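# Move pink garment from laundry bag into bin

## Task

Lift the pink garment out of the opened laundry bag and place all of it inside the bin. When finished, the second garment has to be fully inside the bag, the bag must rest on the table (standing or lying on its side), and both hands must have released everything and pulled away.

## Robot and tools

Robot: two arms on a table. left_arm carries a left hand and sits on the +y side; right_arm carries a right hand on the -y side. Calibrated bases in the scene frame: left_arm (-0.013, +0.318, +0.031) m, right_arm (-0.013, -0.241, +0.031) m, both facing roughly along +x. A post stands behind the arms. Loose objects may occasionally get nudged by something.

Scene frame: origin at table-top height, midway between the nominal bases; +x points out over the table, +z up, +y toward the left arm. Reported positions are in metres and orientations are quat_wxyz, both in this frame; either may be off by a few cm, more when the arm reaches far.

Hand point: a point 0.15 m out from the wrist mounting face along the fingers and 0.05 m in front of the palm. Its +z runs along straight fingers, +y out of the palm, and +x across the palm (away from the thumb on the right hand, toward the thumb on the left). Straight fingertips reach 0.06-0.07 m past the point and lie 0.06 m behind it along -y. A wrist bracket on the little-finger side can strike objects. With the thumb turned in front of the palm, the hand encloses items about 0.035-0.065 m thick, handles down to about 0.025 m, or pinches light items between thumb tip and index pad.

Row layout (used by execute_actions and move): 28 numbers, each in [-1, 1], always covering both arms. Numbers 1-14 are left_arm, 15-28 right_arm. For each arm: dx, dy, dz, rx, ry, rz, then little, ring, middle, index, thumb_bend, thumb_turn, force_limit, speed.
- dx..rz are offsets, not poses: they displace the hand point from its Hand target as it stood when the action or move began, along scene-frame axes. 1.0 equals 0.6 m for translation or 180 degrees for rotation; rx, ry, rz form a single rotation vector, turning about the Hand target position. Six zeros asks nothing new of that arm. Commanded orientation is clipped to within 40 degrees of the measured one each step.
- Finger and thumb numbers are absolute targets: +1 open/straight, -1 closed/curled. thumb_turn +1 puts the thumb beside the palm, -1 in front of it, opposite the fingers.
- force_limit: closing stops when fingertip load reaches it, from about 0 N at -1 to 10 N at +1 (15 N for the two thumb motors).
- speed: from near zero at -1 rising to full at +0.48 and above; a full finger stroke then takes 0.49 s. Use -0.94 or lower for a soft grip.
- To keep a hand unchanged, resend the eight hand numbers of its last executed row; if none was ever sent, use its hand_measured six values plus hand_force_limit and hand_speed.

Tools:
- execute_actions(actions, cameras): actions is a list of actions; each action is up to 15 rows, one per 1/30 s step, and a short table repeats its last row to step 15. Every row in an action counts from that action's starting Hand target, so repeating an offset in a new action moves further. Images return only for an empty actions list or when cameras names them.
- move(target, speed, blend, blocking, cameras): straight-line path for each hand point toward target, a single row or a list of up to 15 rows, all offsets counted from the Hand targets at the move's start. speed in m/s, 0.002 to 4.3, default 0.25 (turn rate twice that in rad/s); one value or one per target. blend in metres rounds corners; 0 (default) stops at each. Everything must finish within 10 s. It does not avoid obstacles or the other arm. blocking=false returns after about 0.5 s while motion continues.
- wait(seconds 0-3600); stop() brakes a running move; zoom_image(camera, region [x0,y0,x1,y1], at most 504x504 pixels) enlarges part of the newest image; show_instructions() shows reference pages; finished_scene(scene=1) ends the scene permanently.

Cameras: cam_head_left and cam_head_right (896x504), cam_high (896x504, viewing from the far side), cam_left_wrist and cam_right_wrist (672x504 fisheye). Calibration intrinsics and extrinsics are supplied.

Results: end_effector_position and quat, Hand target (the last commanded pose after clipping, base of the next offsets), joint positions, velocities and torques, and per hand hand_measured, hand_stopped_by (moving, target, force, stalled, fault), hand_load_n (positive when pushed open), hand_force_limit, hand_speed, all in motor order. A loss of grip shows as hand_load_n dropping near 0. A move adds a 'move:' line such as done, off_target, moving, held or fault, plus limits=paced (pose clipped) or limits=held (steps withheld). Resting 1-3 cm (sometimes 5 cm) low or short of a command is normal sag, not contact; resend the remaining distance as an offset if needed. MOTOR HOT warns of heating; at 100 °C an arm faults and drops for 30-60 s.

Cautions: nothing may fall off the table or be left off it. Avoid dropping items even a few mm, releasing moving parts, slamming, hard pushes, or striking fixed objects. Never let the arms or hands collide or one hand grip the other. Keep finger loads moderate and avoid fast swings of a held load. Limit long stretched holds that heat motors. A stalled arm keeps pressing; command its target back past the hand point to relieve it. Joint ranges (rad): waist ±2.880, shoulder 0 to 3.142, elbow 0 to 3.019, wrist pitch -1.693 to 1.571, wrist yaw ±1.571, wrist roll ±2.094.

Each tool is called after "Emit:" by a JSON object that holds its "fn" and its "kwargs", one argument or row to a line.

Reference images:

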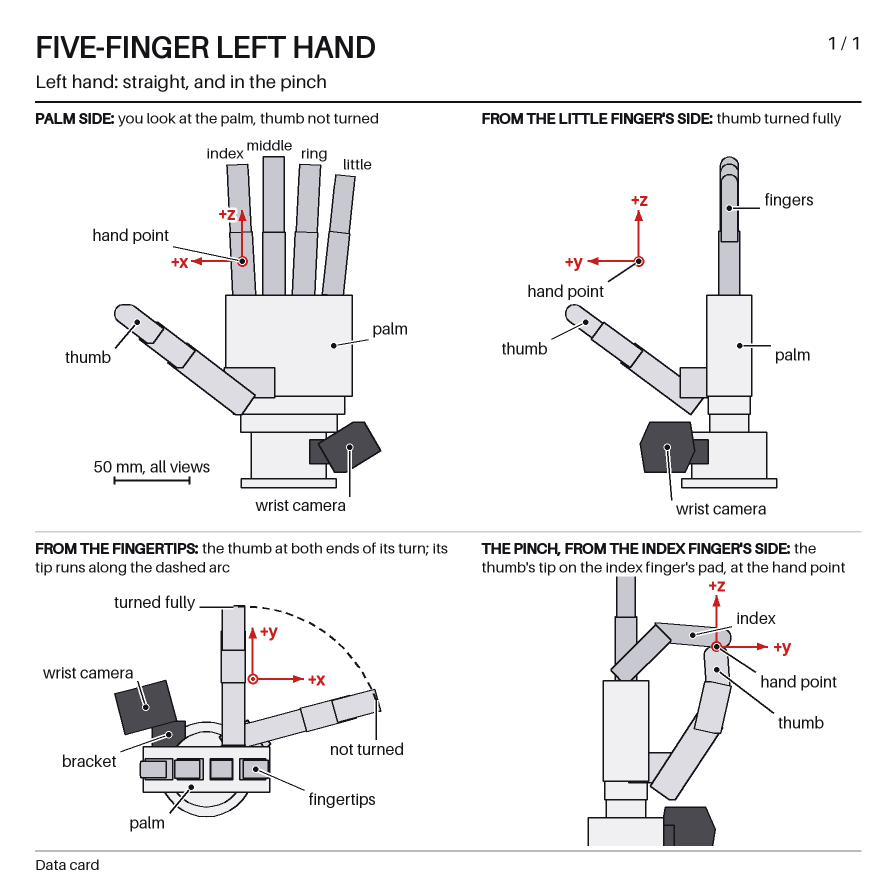

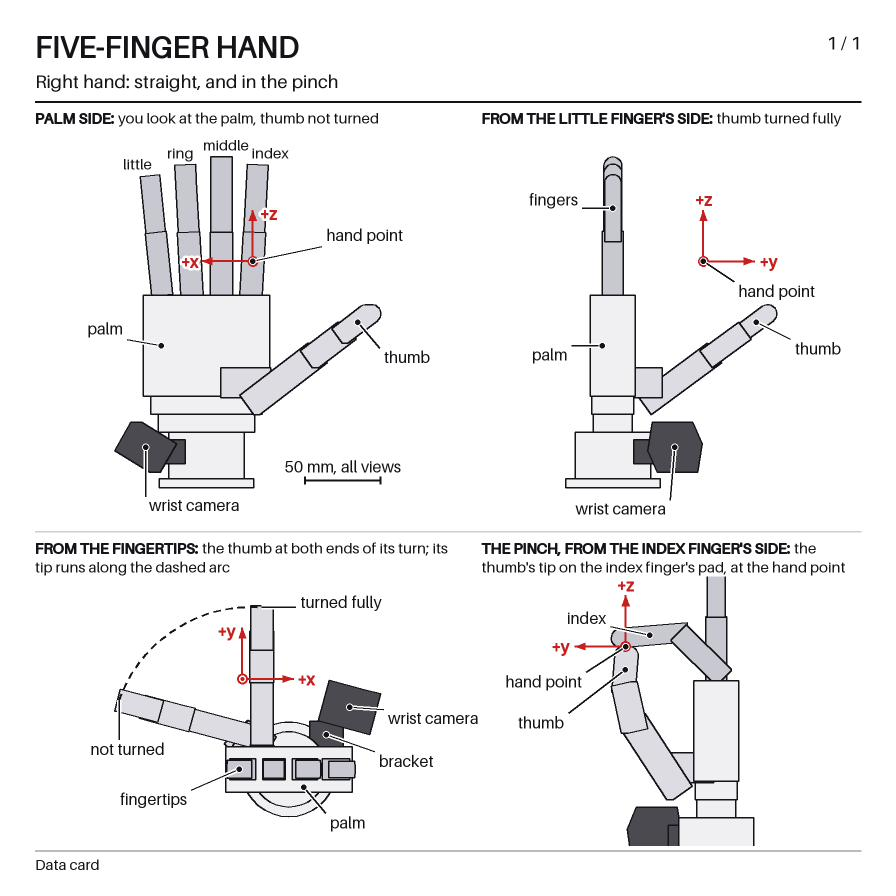

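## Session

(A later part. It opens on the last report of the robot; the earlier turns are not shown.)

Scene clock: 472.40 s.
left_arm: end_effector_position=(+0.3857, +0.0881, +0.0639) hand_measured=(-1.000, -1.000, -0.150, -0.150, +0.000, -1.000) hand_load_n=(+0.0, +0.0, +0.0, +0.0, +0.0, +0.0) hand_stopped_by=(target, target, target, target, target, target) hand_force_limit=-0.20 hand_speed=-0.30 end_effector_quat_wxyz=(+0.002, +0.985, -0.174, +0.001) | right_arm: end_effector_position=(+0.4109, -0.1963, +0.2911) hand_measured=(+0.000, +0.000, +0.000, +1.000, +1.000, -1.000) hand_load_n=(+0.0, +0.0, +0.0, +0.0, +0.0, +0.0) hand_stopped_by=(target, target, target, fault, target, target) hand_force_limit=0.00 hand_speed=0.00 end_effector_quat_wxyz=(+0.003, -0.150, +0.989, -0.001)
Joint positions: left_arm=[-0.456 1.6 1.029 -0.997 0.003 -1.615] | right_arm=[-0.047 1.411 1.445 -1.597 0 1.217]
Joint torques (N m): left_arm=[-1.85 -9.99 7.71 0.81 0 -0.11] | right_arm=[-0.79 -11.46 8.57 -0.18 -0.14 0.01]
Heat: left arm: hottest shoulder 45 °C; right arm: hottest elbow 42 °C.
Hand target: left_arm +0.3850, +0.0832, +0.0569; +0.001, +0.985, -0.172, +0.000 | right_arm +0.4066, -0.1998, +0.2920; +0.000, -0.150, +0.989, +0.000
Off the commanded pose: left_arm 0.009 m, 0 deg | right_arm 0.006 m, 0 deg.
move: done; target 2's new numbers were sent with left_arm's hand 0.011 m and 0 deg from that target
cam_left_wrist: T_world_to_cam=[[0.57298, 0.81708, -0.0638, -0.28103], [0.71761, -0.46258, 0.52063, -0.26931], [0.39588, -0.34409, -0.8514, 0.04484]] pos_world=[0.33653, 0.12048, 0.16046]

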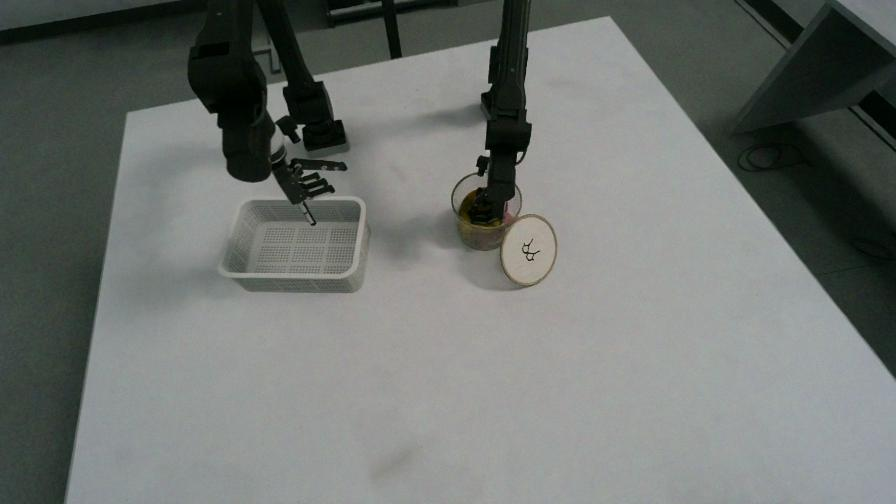

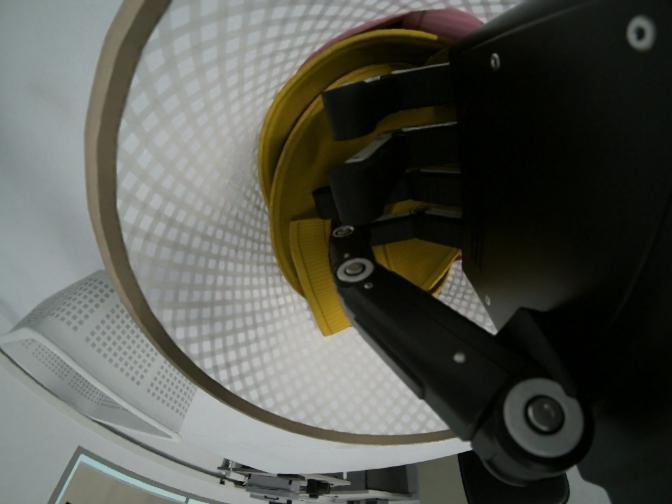

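Emit:
{"fn": "move", "kwargs": {
  "target": [
    [0,0,0.03,0,0,0,-1,-1,-0.15,-0.15,0.0,-1,-0.2,-0.3,0,0,0,0,0,0,0,0,0,1,1.0,-1,0,0.0],
    [0,0,0.285,0,0,0,-1,-1,0.2,0.2,0.6,-1,-0.2,0,0,0,0,0,0,0,0,0,0,1,1.0,-1,0,0.0],
    [0.065,0.111,0.285,0.2075,-0.1447,-0.159,-1,-1,0.2,0.2,0.6,-1,-0.2,0,0,0,0,0,0,0,0,0,0,1,1.0,-1,0,0.0]
  ],
  "speed": 0.2,
  "cameras": ["cam_head_left","cam_head_right","cam_high","cam_left_wrist"]
}}

Emit:
{"fn": "zoom_image", "kwargs": {
  "camera": "cam_high",
  "region": [430, 120, 570, 260]
}}

Emit:
{"fn": "zoom_image", "kwargs": {
  "camera": "cam_head_left",
  "region": [365, 190, 465, 300]
}}

Scene clock: 490.57 s.
left_arm: end_effector_position=(+0.4238, +0.1573, +0.2201) hand_measured=(-1.000, -1.000, +0.200, +0.200, +0.600, -1.000) hand_load_n=(+0.0, +0.0, +0.0, +0.5, +0.0, +0.0) hand_stopped_by=(target, target, target, target, target, target) hand_force_limit=-0.20 hand_speed=0.00 end_effector_quat_wxyz=(-0.347, +0.843, -0.384, +0.146) | right_arm: end_effector_position=(+0.4109, -0.1963, +0.2911) hand_measured=(+0.000, +0.000, +0.000, +1.000, +1.000, -1.000) hand_load_n=(+0.0, +0.0, +0.0, +0.0, +0.0, +0.0) hand_stopped_by=(target, target, target, fault, target, target) hand_force_limit=0.00 hand_speed=0.00 end_effector_quat_wxyz=(+0.003, -0.150, +0.989, -0.001)
Joint positions: left_arm=[-0.585 1.357 1.163 -1.094 -0.729 -1.13] | right_arm=[-0.047 1.411 1.445 -1.597 0 1.217]
Joint torques (N m): left_arm=[-2.08 -10.4 9.88 1.44 -0.61 0.27] | right_arm=[-0.79 -11.52 8.58 -0.17 -0.14 0.01]
Heat: left arm: hottest elbow 44 °C; right arm: hottest elbow 42 °C.
Hand target: left_arm +0.4240, +0.1498, +0.2279; -0.347, +0.837, -0.391, +0.162 | right_arm +0.4066, -0.1998, +0.2920; +0.000, -0.150, +0.989, +0.000
Off the commanded pose: left_arm 0.011 m, 2 deg | right_arm 0.006 m, 0 deg.
move: off_target (left_arm); target 2's new numbers were sent with left_arm's hand 0.021 m and 2 deg from that target
cam_left_wrist: T_world_to_cam=[[0.72854, 0.28322, 0.6237, -0.48263], [0.18252, -0.95787, 0.22177, 0.02452], [0.66024, -0.04773, -0.74954, 0.00546]] pos_world=[0.34354, 0.16044, 0.29968]

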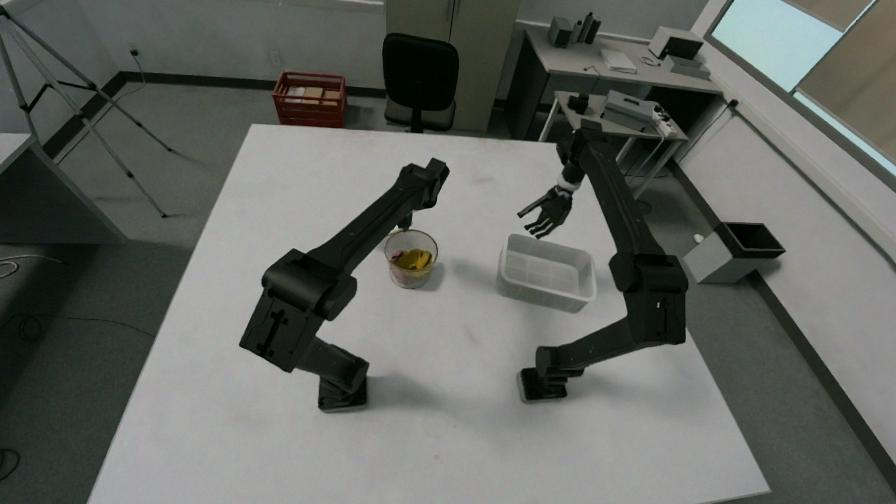

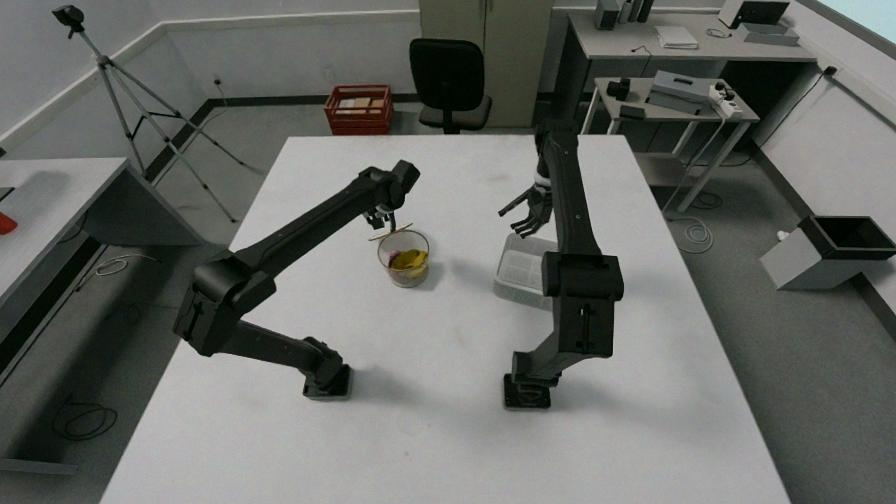

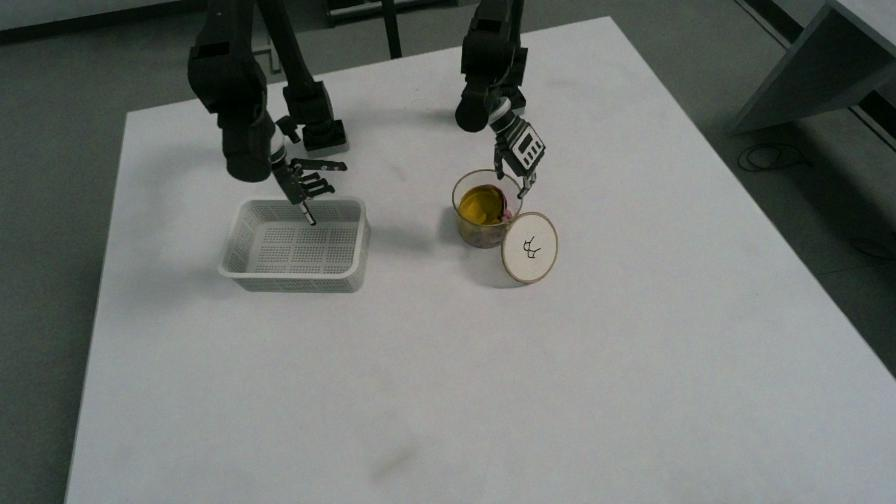

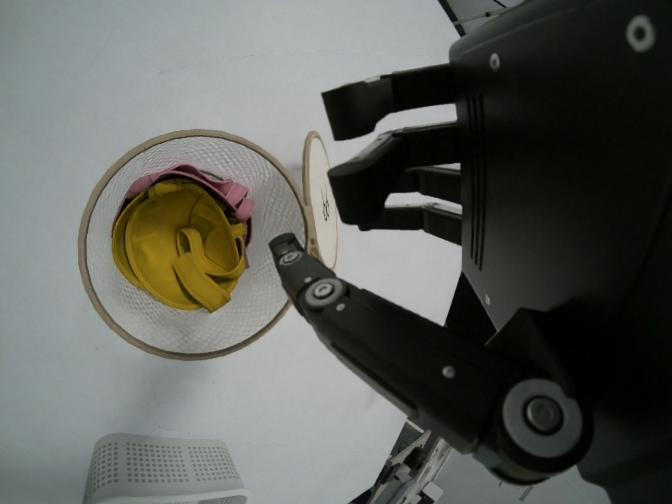

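Scaled by 3.600 from the camera's image (finer frame: 1280x720).

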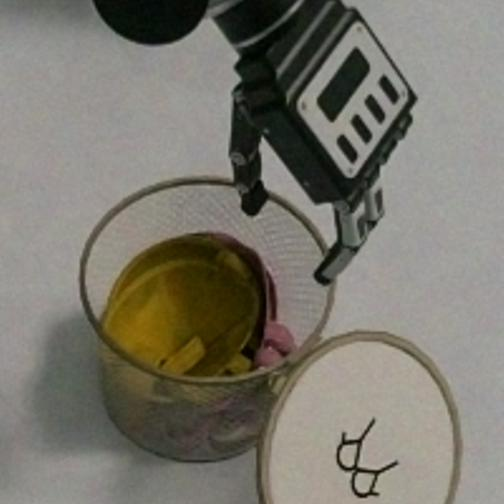

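Scaled by 4.582 from the camera's image (finer frame: 1280x720).

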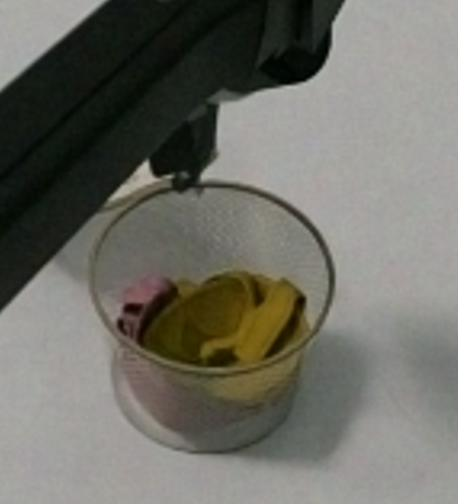

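Emit:
{"fn": "zoom_image", "kwargs": {
  "camera": "cam_left_wrist",
  "region": [70, 120, 350, 370]
}}

Emit:
{"fn": "zoom_image", "kwargs": {
  "camera": "cam_head_right",
  "region": [365, 190, 465, 300]
}}

Scaled by 1.800 from the camera's image (finer frame: 960x720).

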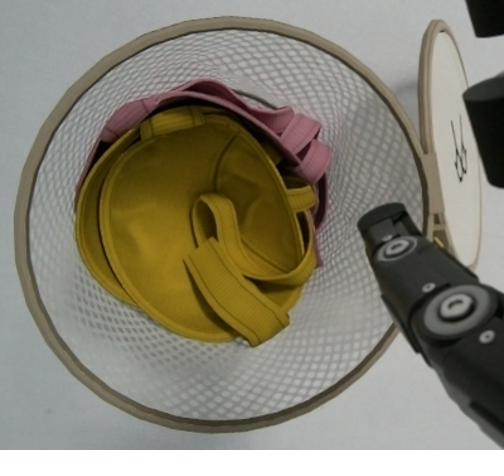

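Scaled by 4.582 from the camera's image (finer frame: 1280x720).

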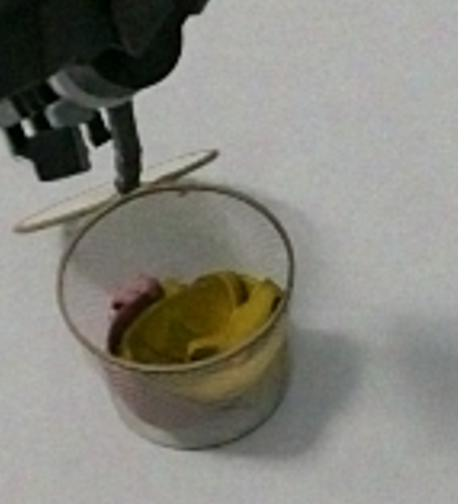

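Emit:
{"fn": "move", "kwargs": {
  "target": [
    [-0.032,0.015,0.0,0,0,0.106,-1,-1,0.05,0.05,0.3,-1,-0.2,0,0,0,0,0,0,0,0,0,0,1,1.0,-1,0,0.0],
    [-0.032,0.015,-0.146,0,0,0.106,-1,-1,0.05,0.05,0.3,-1,-0.2,0,0,0,0,0,0,0,0,0,0,1,1.0,-1,0,0.0]
  ],
  "speed": 0.1,
  "cameras": ["cam_head_left","cam_head_right","cam_high","cam_left_wrist"]
}}

Emit:
{"fn": "zoom_image", "kwargs": {
  "camera": "cam_high",
  "region": [430, 120, 570, 260]
}}

Emit:
{"fn": "zoom_image", "kwargs": {
  "camera": "cam_head_left",
  "region": [365, 190, 465, 300]
}}

Emit:
{"fn": "zoom_image", "kwargs": {
  "camera": "cam_left_wrist",
  "region": [0, 60, 450, 450]
}}

Scene clock: 496.87 s.
left_arm: end_effector_position=(+0.4023, +0.1674, +0.1424) hand_measured=(-1.000, -1.000, +0.050, +0.050, +0.300, -1.000) hand_load_n=(+0.0, +0.0, +0.0, +0.0, +0.0, +0.0) hand_stopped_by=(target, target, target, target, target, target) hand_force_limit=-0.20 hand_speed=0.00 end_effector_quat_wxyz=(-0.370, +0.890, -0.248, +0.092) | right_arm: end_effector_position=(+0.4109, -0.1963, +0.2911) hand_measured=(+0.000, +0.000, +0.000, +1.000, +1.000, -1.000) hand_load_n=(+0.0, +0.0, +0.5, +0.0, +0.0, +0.0) hand_stopped_by=(target, target, target, fault, target, target) hand_force_limit=0.00 hand_speed=0.00 end_effector_quat_wxyz=(+0.003, -0.150, +0.989, -0.001)
Joint positions: left_arm=[-0.627 1.487 1.09 -1.222 -0.782 -1.612] | right_arm=[-0.047 1.411 1.445 -1.597 0 1.217]
Joint torques (N m): left_arm=[-1.9 -9.47 8.96 0.69 -0.64 -0.11] | right_arm=[-0.85 -11.52 8.57 -0.17 -0.14 0.01]
Heat: left arm: hottest elbow 44 °C; right arm: hottest elbow 42 °C.
Hand target: left_arm +0.4049, +0.1588, +0.1404; -0.369, +0.890, -0.247, +0.102 | right_arm +0.4066, -0.1998, +0.2920; +0.000, -0.150, +0.989, +0.000
Off the commanded pose: left_arm 0.009 m, 1 deg | right_arm 0.006 m, 0 deg.
move: done
cam_left_wrist: T_world_to_cam=[[0.60324, 0.48758, 0.63116, -0.40637], [0.4657, -0.85779, 0.21754, -0.07486], [0.64747, 0.16271, -0.74452, -0.06888]] pos_world=[0.3246, 0.14513, 0.22149]

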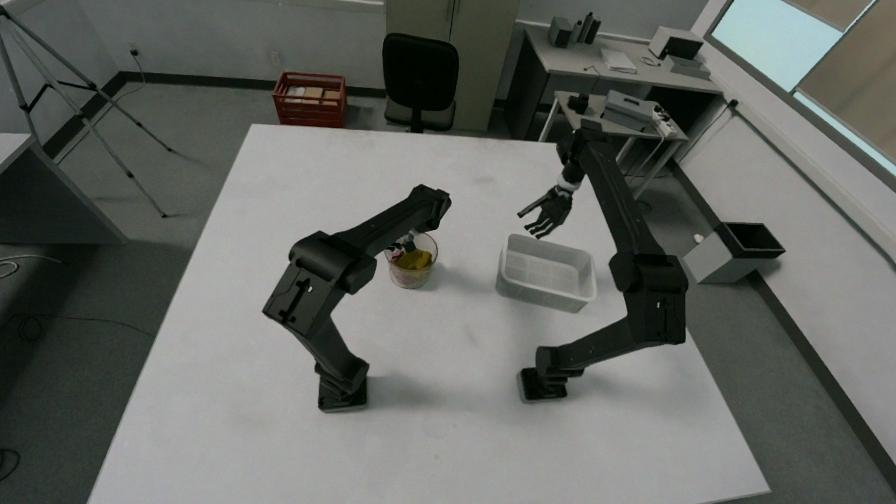

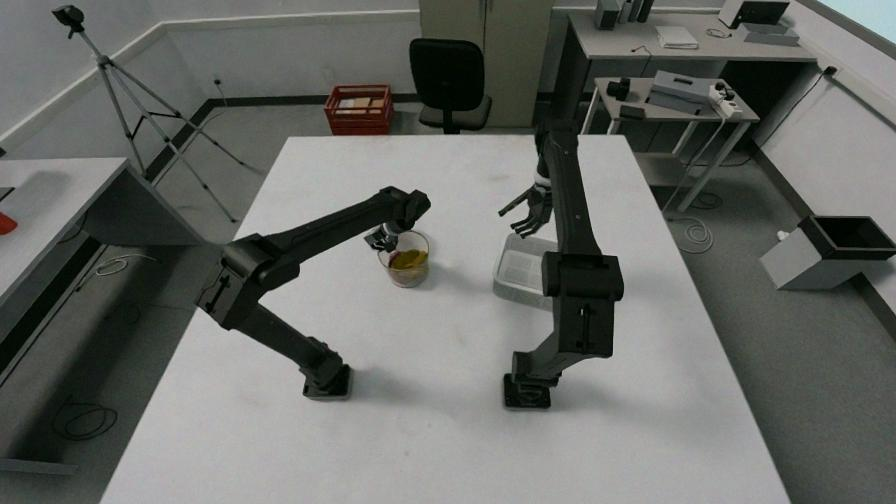

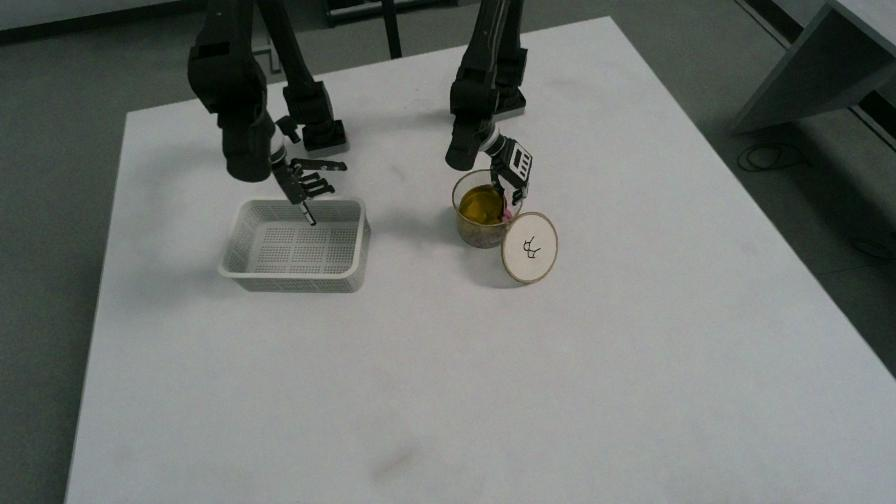

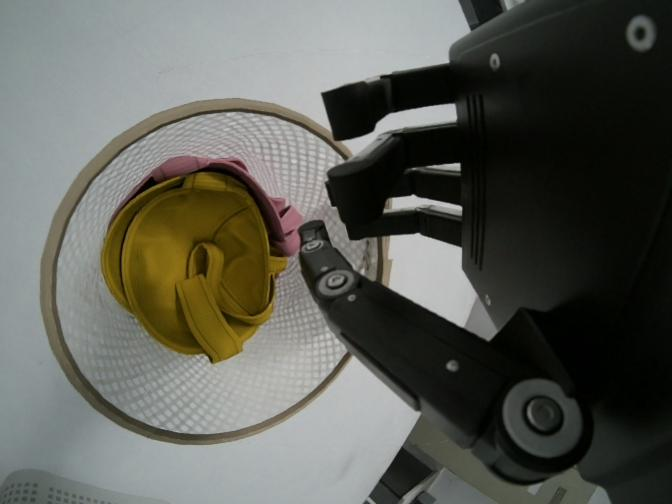

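Scaled by 3.600 from the camera's image (finer frame: 1280x720).

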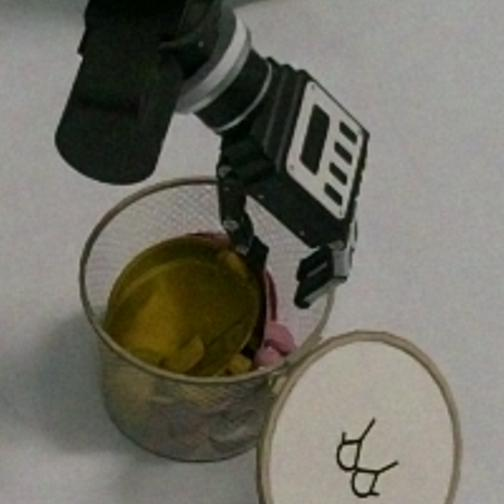

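Scaled by 4.582 from the camera's image (finer frame: 1280x720).

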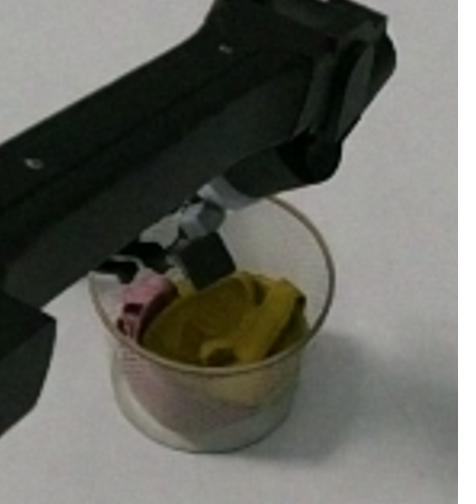

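Scaled by 1.120 from the camera's image (finer frame: 960x720).

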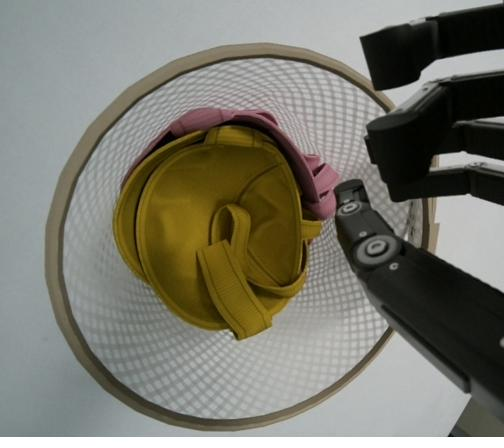

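Emit:
{"fn": "move", "kwargs": {
  "target": [0,0,-0.085,0,0,0,-1,-1,0.05,0.05,0.3,-1,-0.2,0,0,0,0,0,0,0,0,0,0,1,1.0,-1,0,0.0],
  "speed": 0.06,
  "cameras": ["cam_head_left","cam_high","cam_left_wrist"]
}}

Emit:
{"fn": "zoom_image", "kwargs": {
  "camera": "cam_high",
  "region": [430, 120, 570, 260]
}}

Emit:
{"fn": "zoom_image", "kwargs": {
  "camera": "cam_left_wrist",
  "region": [60, 60, 460, 410]
}}

Scene clock: 498.93 s.
left_arm: end_effector_position=(+0.4035, +0.1663, +0.0936) hand_measured=(-1.000, -1.000, +0.050, +0.050, +0.300, -1.000) hand_load_n=(+0.0, +0.0, +0.0, +0.0, +0.0, +0.0) hand_stopped_by=(target, target, target, target, target, target) hand_force_limit=-0.20 hand_speed=0.00 end_effector_quat_wxyz=(-0.369, +0.891, -0.247, +0.095) | right_arm: end_effector_position=(+0.4109, -0.1963, +0.2911) hand_measured=(+0.000, +0.000, +0.000, +1.000, +1.000, -1.000) hand_load_n=(+0.0, +0.0, +0.5, -0.5, +0.0, +0.0) hand_stopped_by=(target, target, target, fault, target, target) hand_force_limit=0.00 hand_speed=0.00 end_effector_quat_wxyz=(+0.003, -0.150, +0.989, -0.001)
Joint positions: left_arm=[-0.627 1.548 1.016 -1.081 -0.782 -1.612] | right_arm=[-0.047 1.411 1.445 -1.597 0 1.217]
Joint torques (N m): left_arm=[-2.26 -9.47 8.24 0.81 -0.59 -0.08] | right_arm=[-0.85 -11.52 8.57 -0.17 -0.14 0.01]
Heat: left arm: hottest elbow 44 °C; right arm: hottest elbow 42 °C.
Hand target: left_arm +0.4048, +0.1588, +0.0893; -0.369, +0.890, -0.247, +0.102 | right_arm +0.4066, -0.1998, +0.2920; +0.000, -0.150, +0.989, +0.000
Off the commanded pose: left_arm 0.009 m, 1 deg | right_arm 0.006 m, 0 deg.
move: done
cam_left_wrist: T_world_to_cam=[[0.6004, 0.48888, 0.63286, -0.37492], [0.4639, -0.85753, 0.22233, -0.06546], [0.65139, 0.1601, -0.74166, -0.10722]] pos_world=[0.32531, 0.14433, 0.1723]

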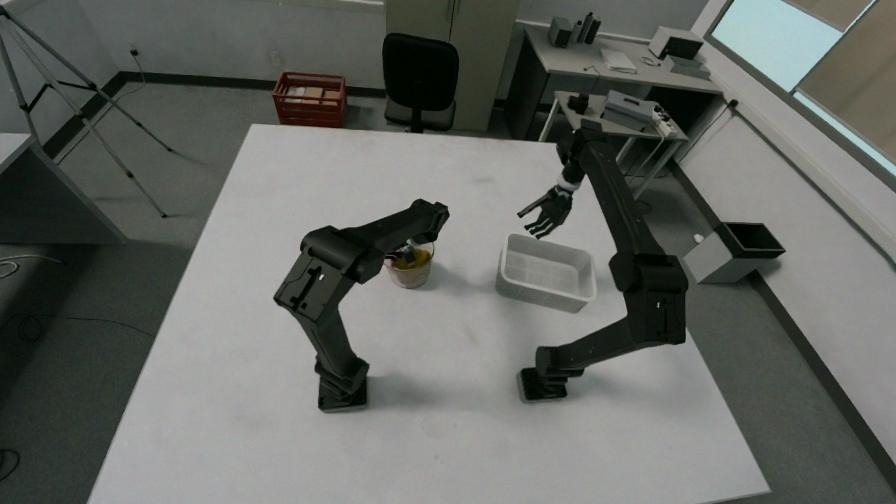

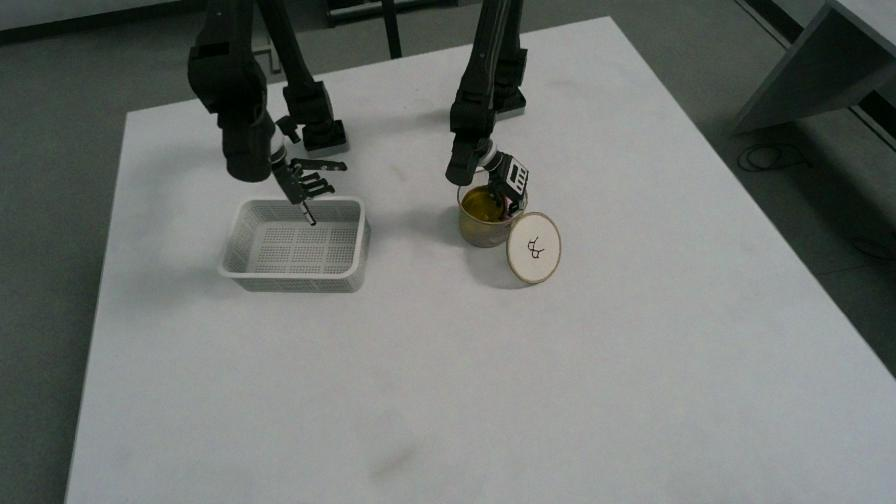

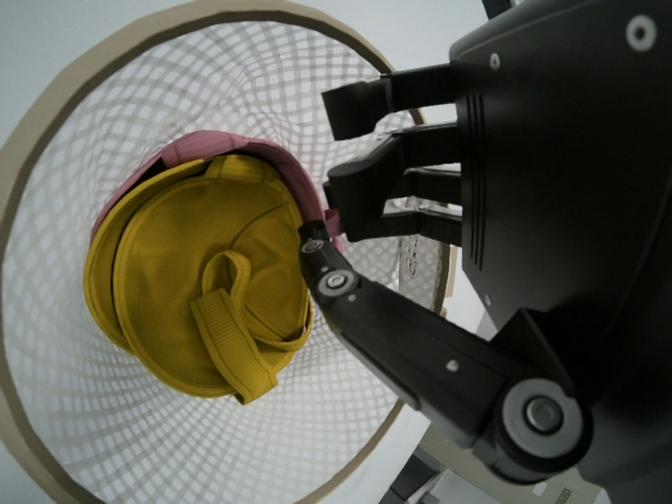

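Scaled by 3.600 from the camera's image (finer frame: 1280x720).

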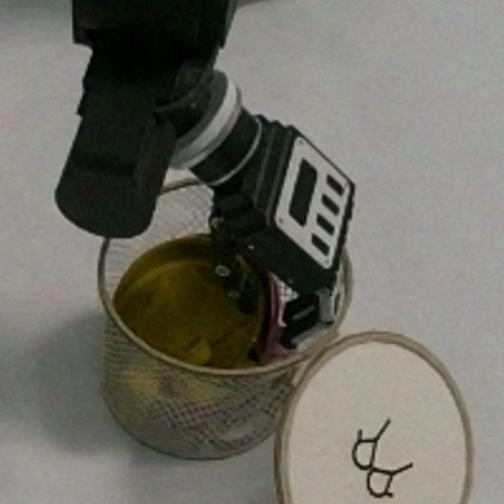

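Scaled by 1.260 from the camera's image (finer frame: 960x720).

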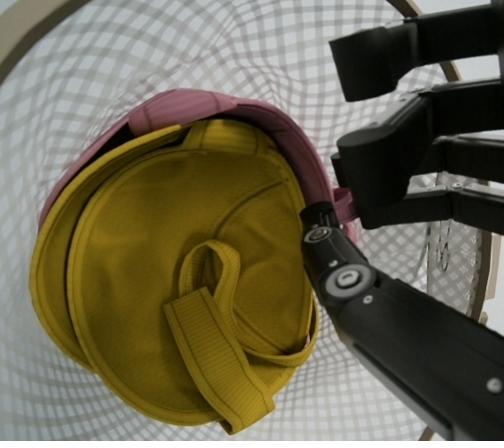

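Emit:
{"fn": "move", "kwargs": {
  "target": [
    [0,0,-0.022,0,0,0,-1,-1,0.05,0.05,0.3,-1,-0.2,0,0,0,0,0,0,0,0,0,0,1,1.0,-1,0,0.0]
  ],
  "speed": 0.04,
  "cameras": ["cam_head_left","cam_high","cam_left_wrist"]
}}

Emit:
{"fn": "zoom_image", "kwargs": {
  "camera": "cam_high",
  "region": [430, 120, 570, 260]
}}

Emit:
{"fn": "zoom_image", "kwargs": {
  "camera": "cam_left_wrist",
  "region": [200, 140, 450, 340]
}}

Scene clock: 500.27 s.
left_arm: end_effector_position=(+0.4043, +0.1662, +0.0822) hand_measured=(-1.000, -1.000, +0.050, +0.050, +0.300, -1.000) hand_load_n=(+0.0, +0.0, +0.0, +0.0, +0.5, +0.0) hand_stopped_by=(target, target, target, target, target, target) hand_force_limit=-0.20 hand_speed=0.00 end_effector_quat_wxyz=(-0.370, +0.890, -0.247, +0.097) | right_arm: end_effector_position=(+0.4109, -0.1963, +0.2911) hand_measured=(+0.000, +0.000, +0.000, +1.000, +1.000, -1.000) hand_load_n=(+0.0, +0.0, +0.0, +0.0, +0.0, +0.0) hand_stopped_by=(target, target, target, fault, target, target) hand_force_limit=0.00 hand_speed=0.00 end_effector_quat_wxyz=(+0.003, -0.150, +0.989, -0.001)
Joint positions: left_arm=[-0.627 1.565 1.001 -1.046 -0.784 -1.612] | right_arm=[-0.047 1.411 1.445 -1.597 0 1.217]
Joint torques (N m): left_arm=[-2.08 -9.88 7.87 0.66 -0.56 -0.11] | right_arm=[-0.79 -11.46 8.58 -0.17 -0.14 0.01]
Heat: left arm: hottest elbow 44 °C; right arm: hottest elbow 42 °C.
Hand target: left_arm +0.4048, +0.1588, +0.0761; -0.369, +0.890, -0.247, +0.102 | right_arm +0.4066, -0.1998, +0.2920; +0.000, -0.150, +0.989, +0.000
Off the commanded pose: left_arm 0.010 m, 1 deg | right_arm 0.006 m, 0 deg.
move: done
cam_left_wrist: T_world_to_cam=[[0.59849, 0.48895, 0.63461, -0.3675], [0.46322, -0.85751, 0.22383, -0.06325], [0.65363, 0.16, -0.73971, -0.11731]] pos_world=[0.32592, 0.14422, 0.1606]

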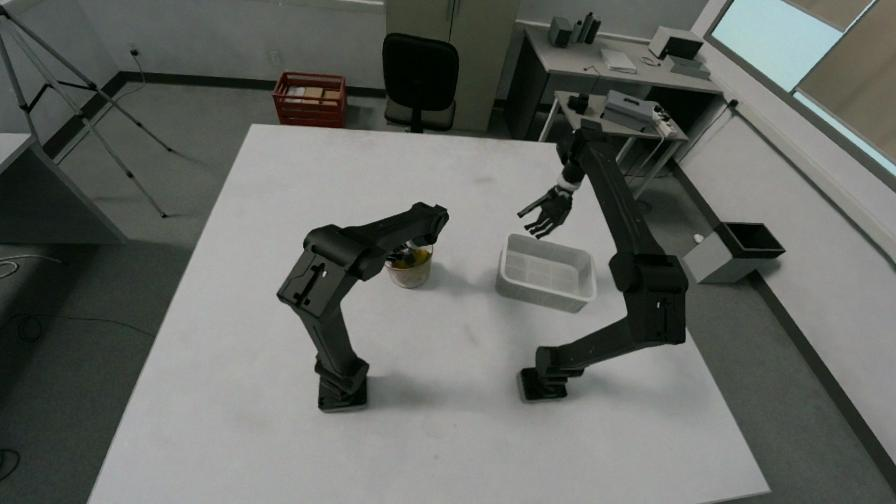

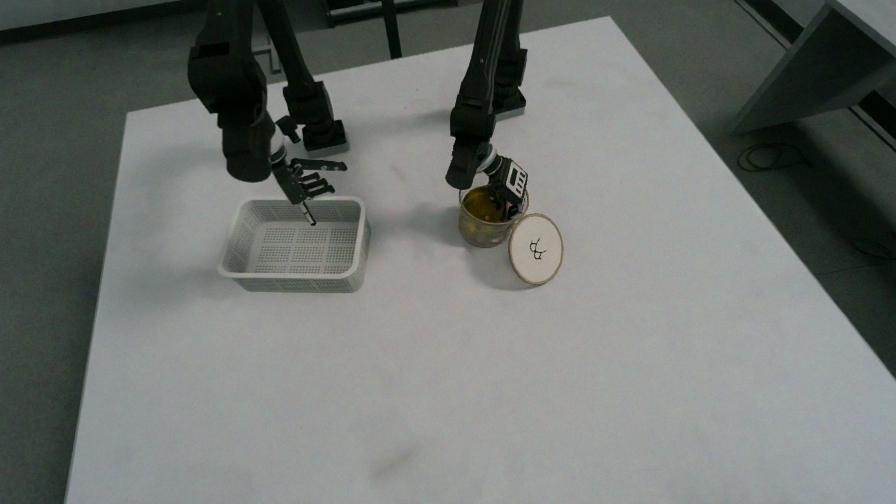

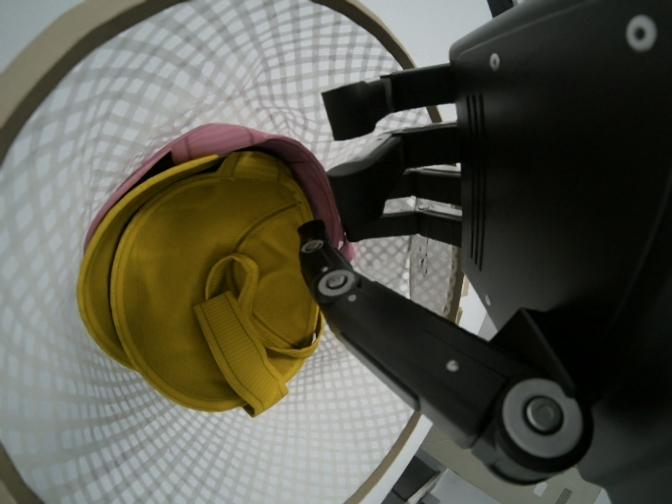

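Scaled by 3.600 from the camera's image (finer frame: 1280x720).

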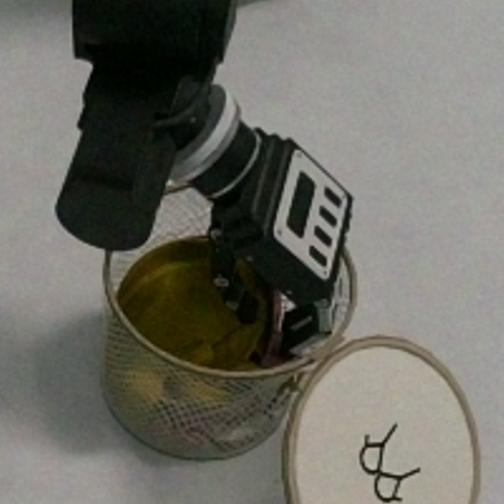

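Scaled by 2.016 from the camera's image (finer frame: 960x720).

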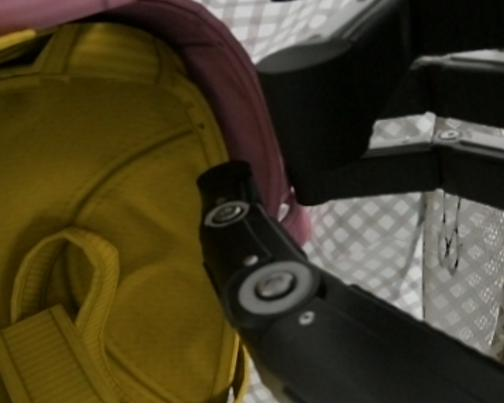

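Emit:
{"fn": "move", "kwargs": {
  "target": [
    [0,0,0,0,0,0,-1,-1,-0.15,-0.15,0.1,-1,-0.2,-0.6,0,0,0,0,0,0,0,0,0,1,1.0,-1,0,0.0],
    [0,0,0,0,0,0,-1,-1,-0.35,-0.35,0.0,-1,-0.2,-0.8,0,0,0,0,0,0,0,0,0,1,1.0,-1,0,0.0]
  ],
  "speed": 0.04,
  "cameras": ["cam_head_left","cam_high","cam_left_wrist"]
}}

Emit:
{"fn": "zoom_image", "kwargs": {
  "camera": "cam_left_wrist",
  "region": [200, 140, 450, 340]
}}

Scene clock: 501.90 s.
left_arm: end_effector_position=(+0.4042, +0.1663, +0.0812) hand_measured=(-1.000, -1.000, -0.220, -0.258, +0.048, -1.000) hand_load_n=(+0.0, +0.0, +5.0, +6.0, +7.0, +0.0) hand_stopped_by=(target, target, force, force, force, target) hand_force_limit=-0.20 hand_speed=-0.80 end_effector_quat_wxyz=(-0.370, +0.890, -0.247, +0.096) | right_arm: end_effector_position=(+0.4109, -0.1963, +0.2911) hand_measured=(+0.000, +0.000, +0.000, +1.000, +1.000, -1.000) hand_load_n=(+0.0, +0.0, +0.0, +0.0, +0.0, +0.0) hand_stopped_by=(target, target, target, fault, target, target) hand_force_limit=0.00 hand_speed=0.00 end_effector_quat_wxyz=(+0.003, -0.150, +0.989, -0.001)
Joint positions: left_arm=[-0.627 1.568 1.001 -1.046 -0.784 -1.612] | right_arm=[-0.047 1.411 1.445 -1.597 0 1.217]
Joint torques (N m): left_arm=[-1.85 -9.93 7.73 0.73 -0.58 -0.11] | right_arm=[-0.79 -11.46 8.58 -0.17 -0.13 0.01]
Heat: left arm: hottest elbow 44 °C; right arm: hottest elbow 42 °C.
Hand target: left_arm +0.4047, +0.1588, +0.0761; -0.369, +0.890, -0.247, +0.102 | right_arm +0.4066, -0.1998, +0.2920; +0.000, -0.150, +0.989, +0.000
Off the commanded pose: left_arm 0.009 m, 1 deg | right_arm 0.006 m, 0 deg.
move: done
cam_left_wrist: T_world_to_cam=[[0.59972, 0.48816, 0.63406, -0.36719], [0.46364, -0.85779, 0.22188, -0.06285], [0.6522, 0.1609, -0.74077, -0.11739]] pos_world=[0.32592, 0.14423, 0.1598]

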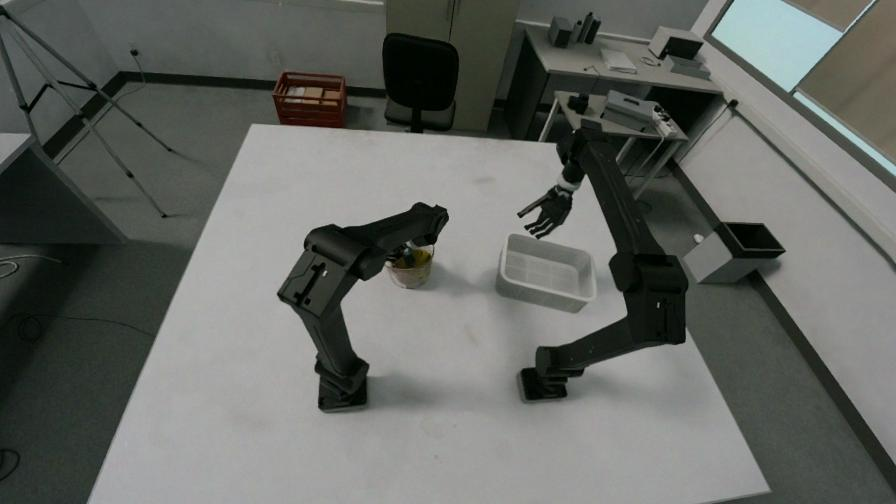

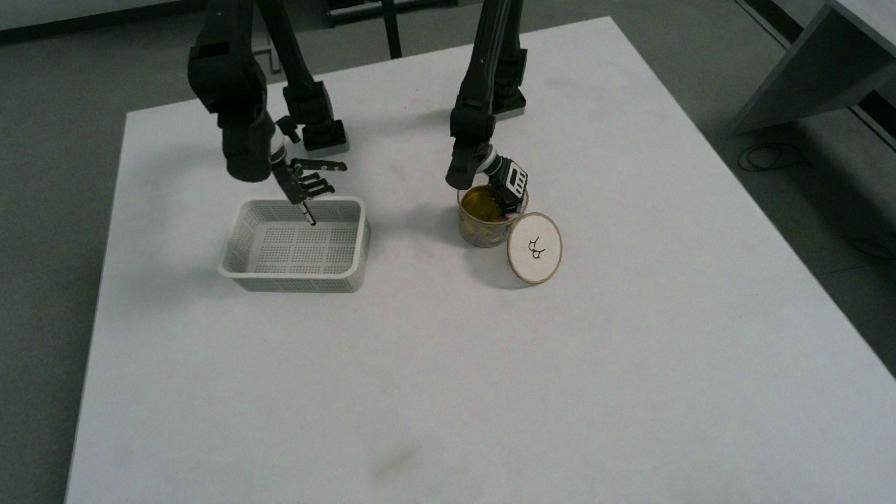

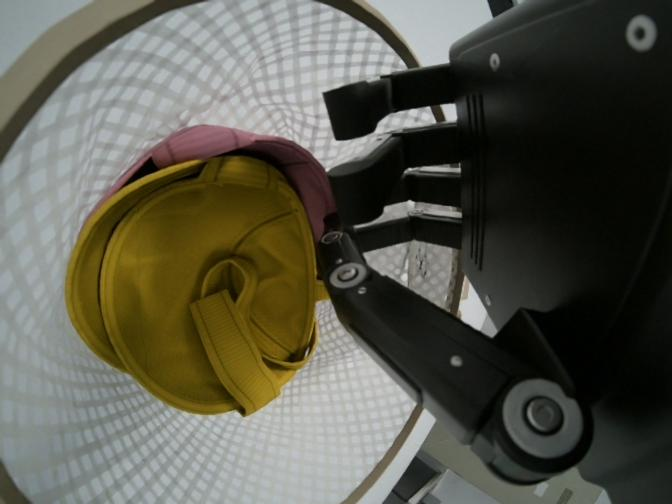

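Scaled by 2.016 from the camera's image (finer frame: 960x720).

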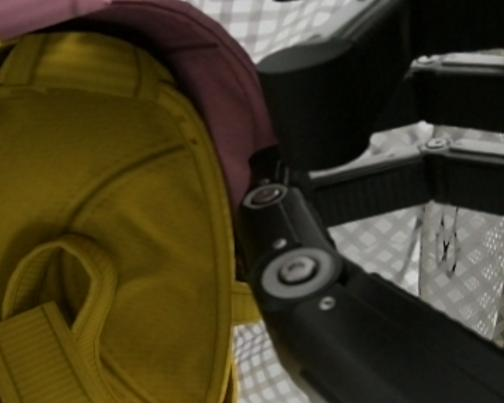

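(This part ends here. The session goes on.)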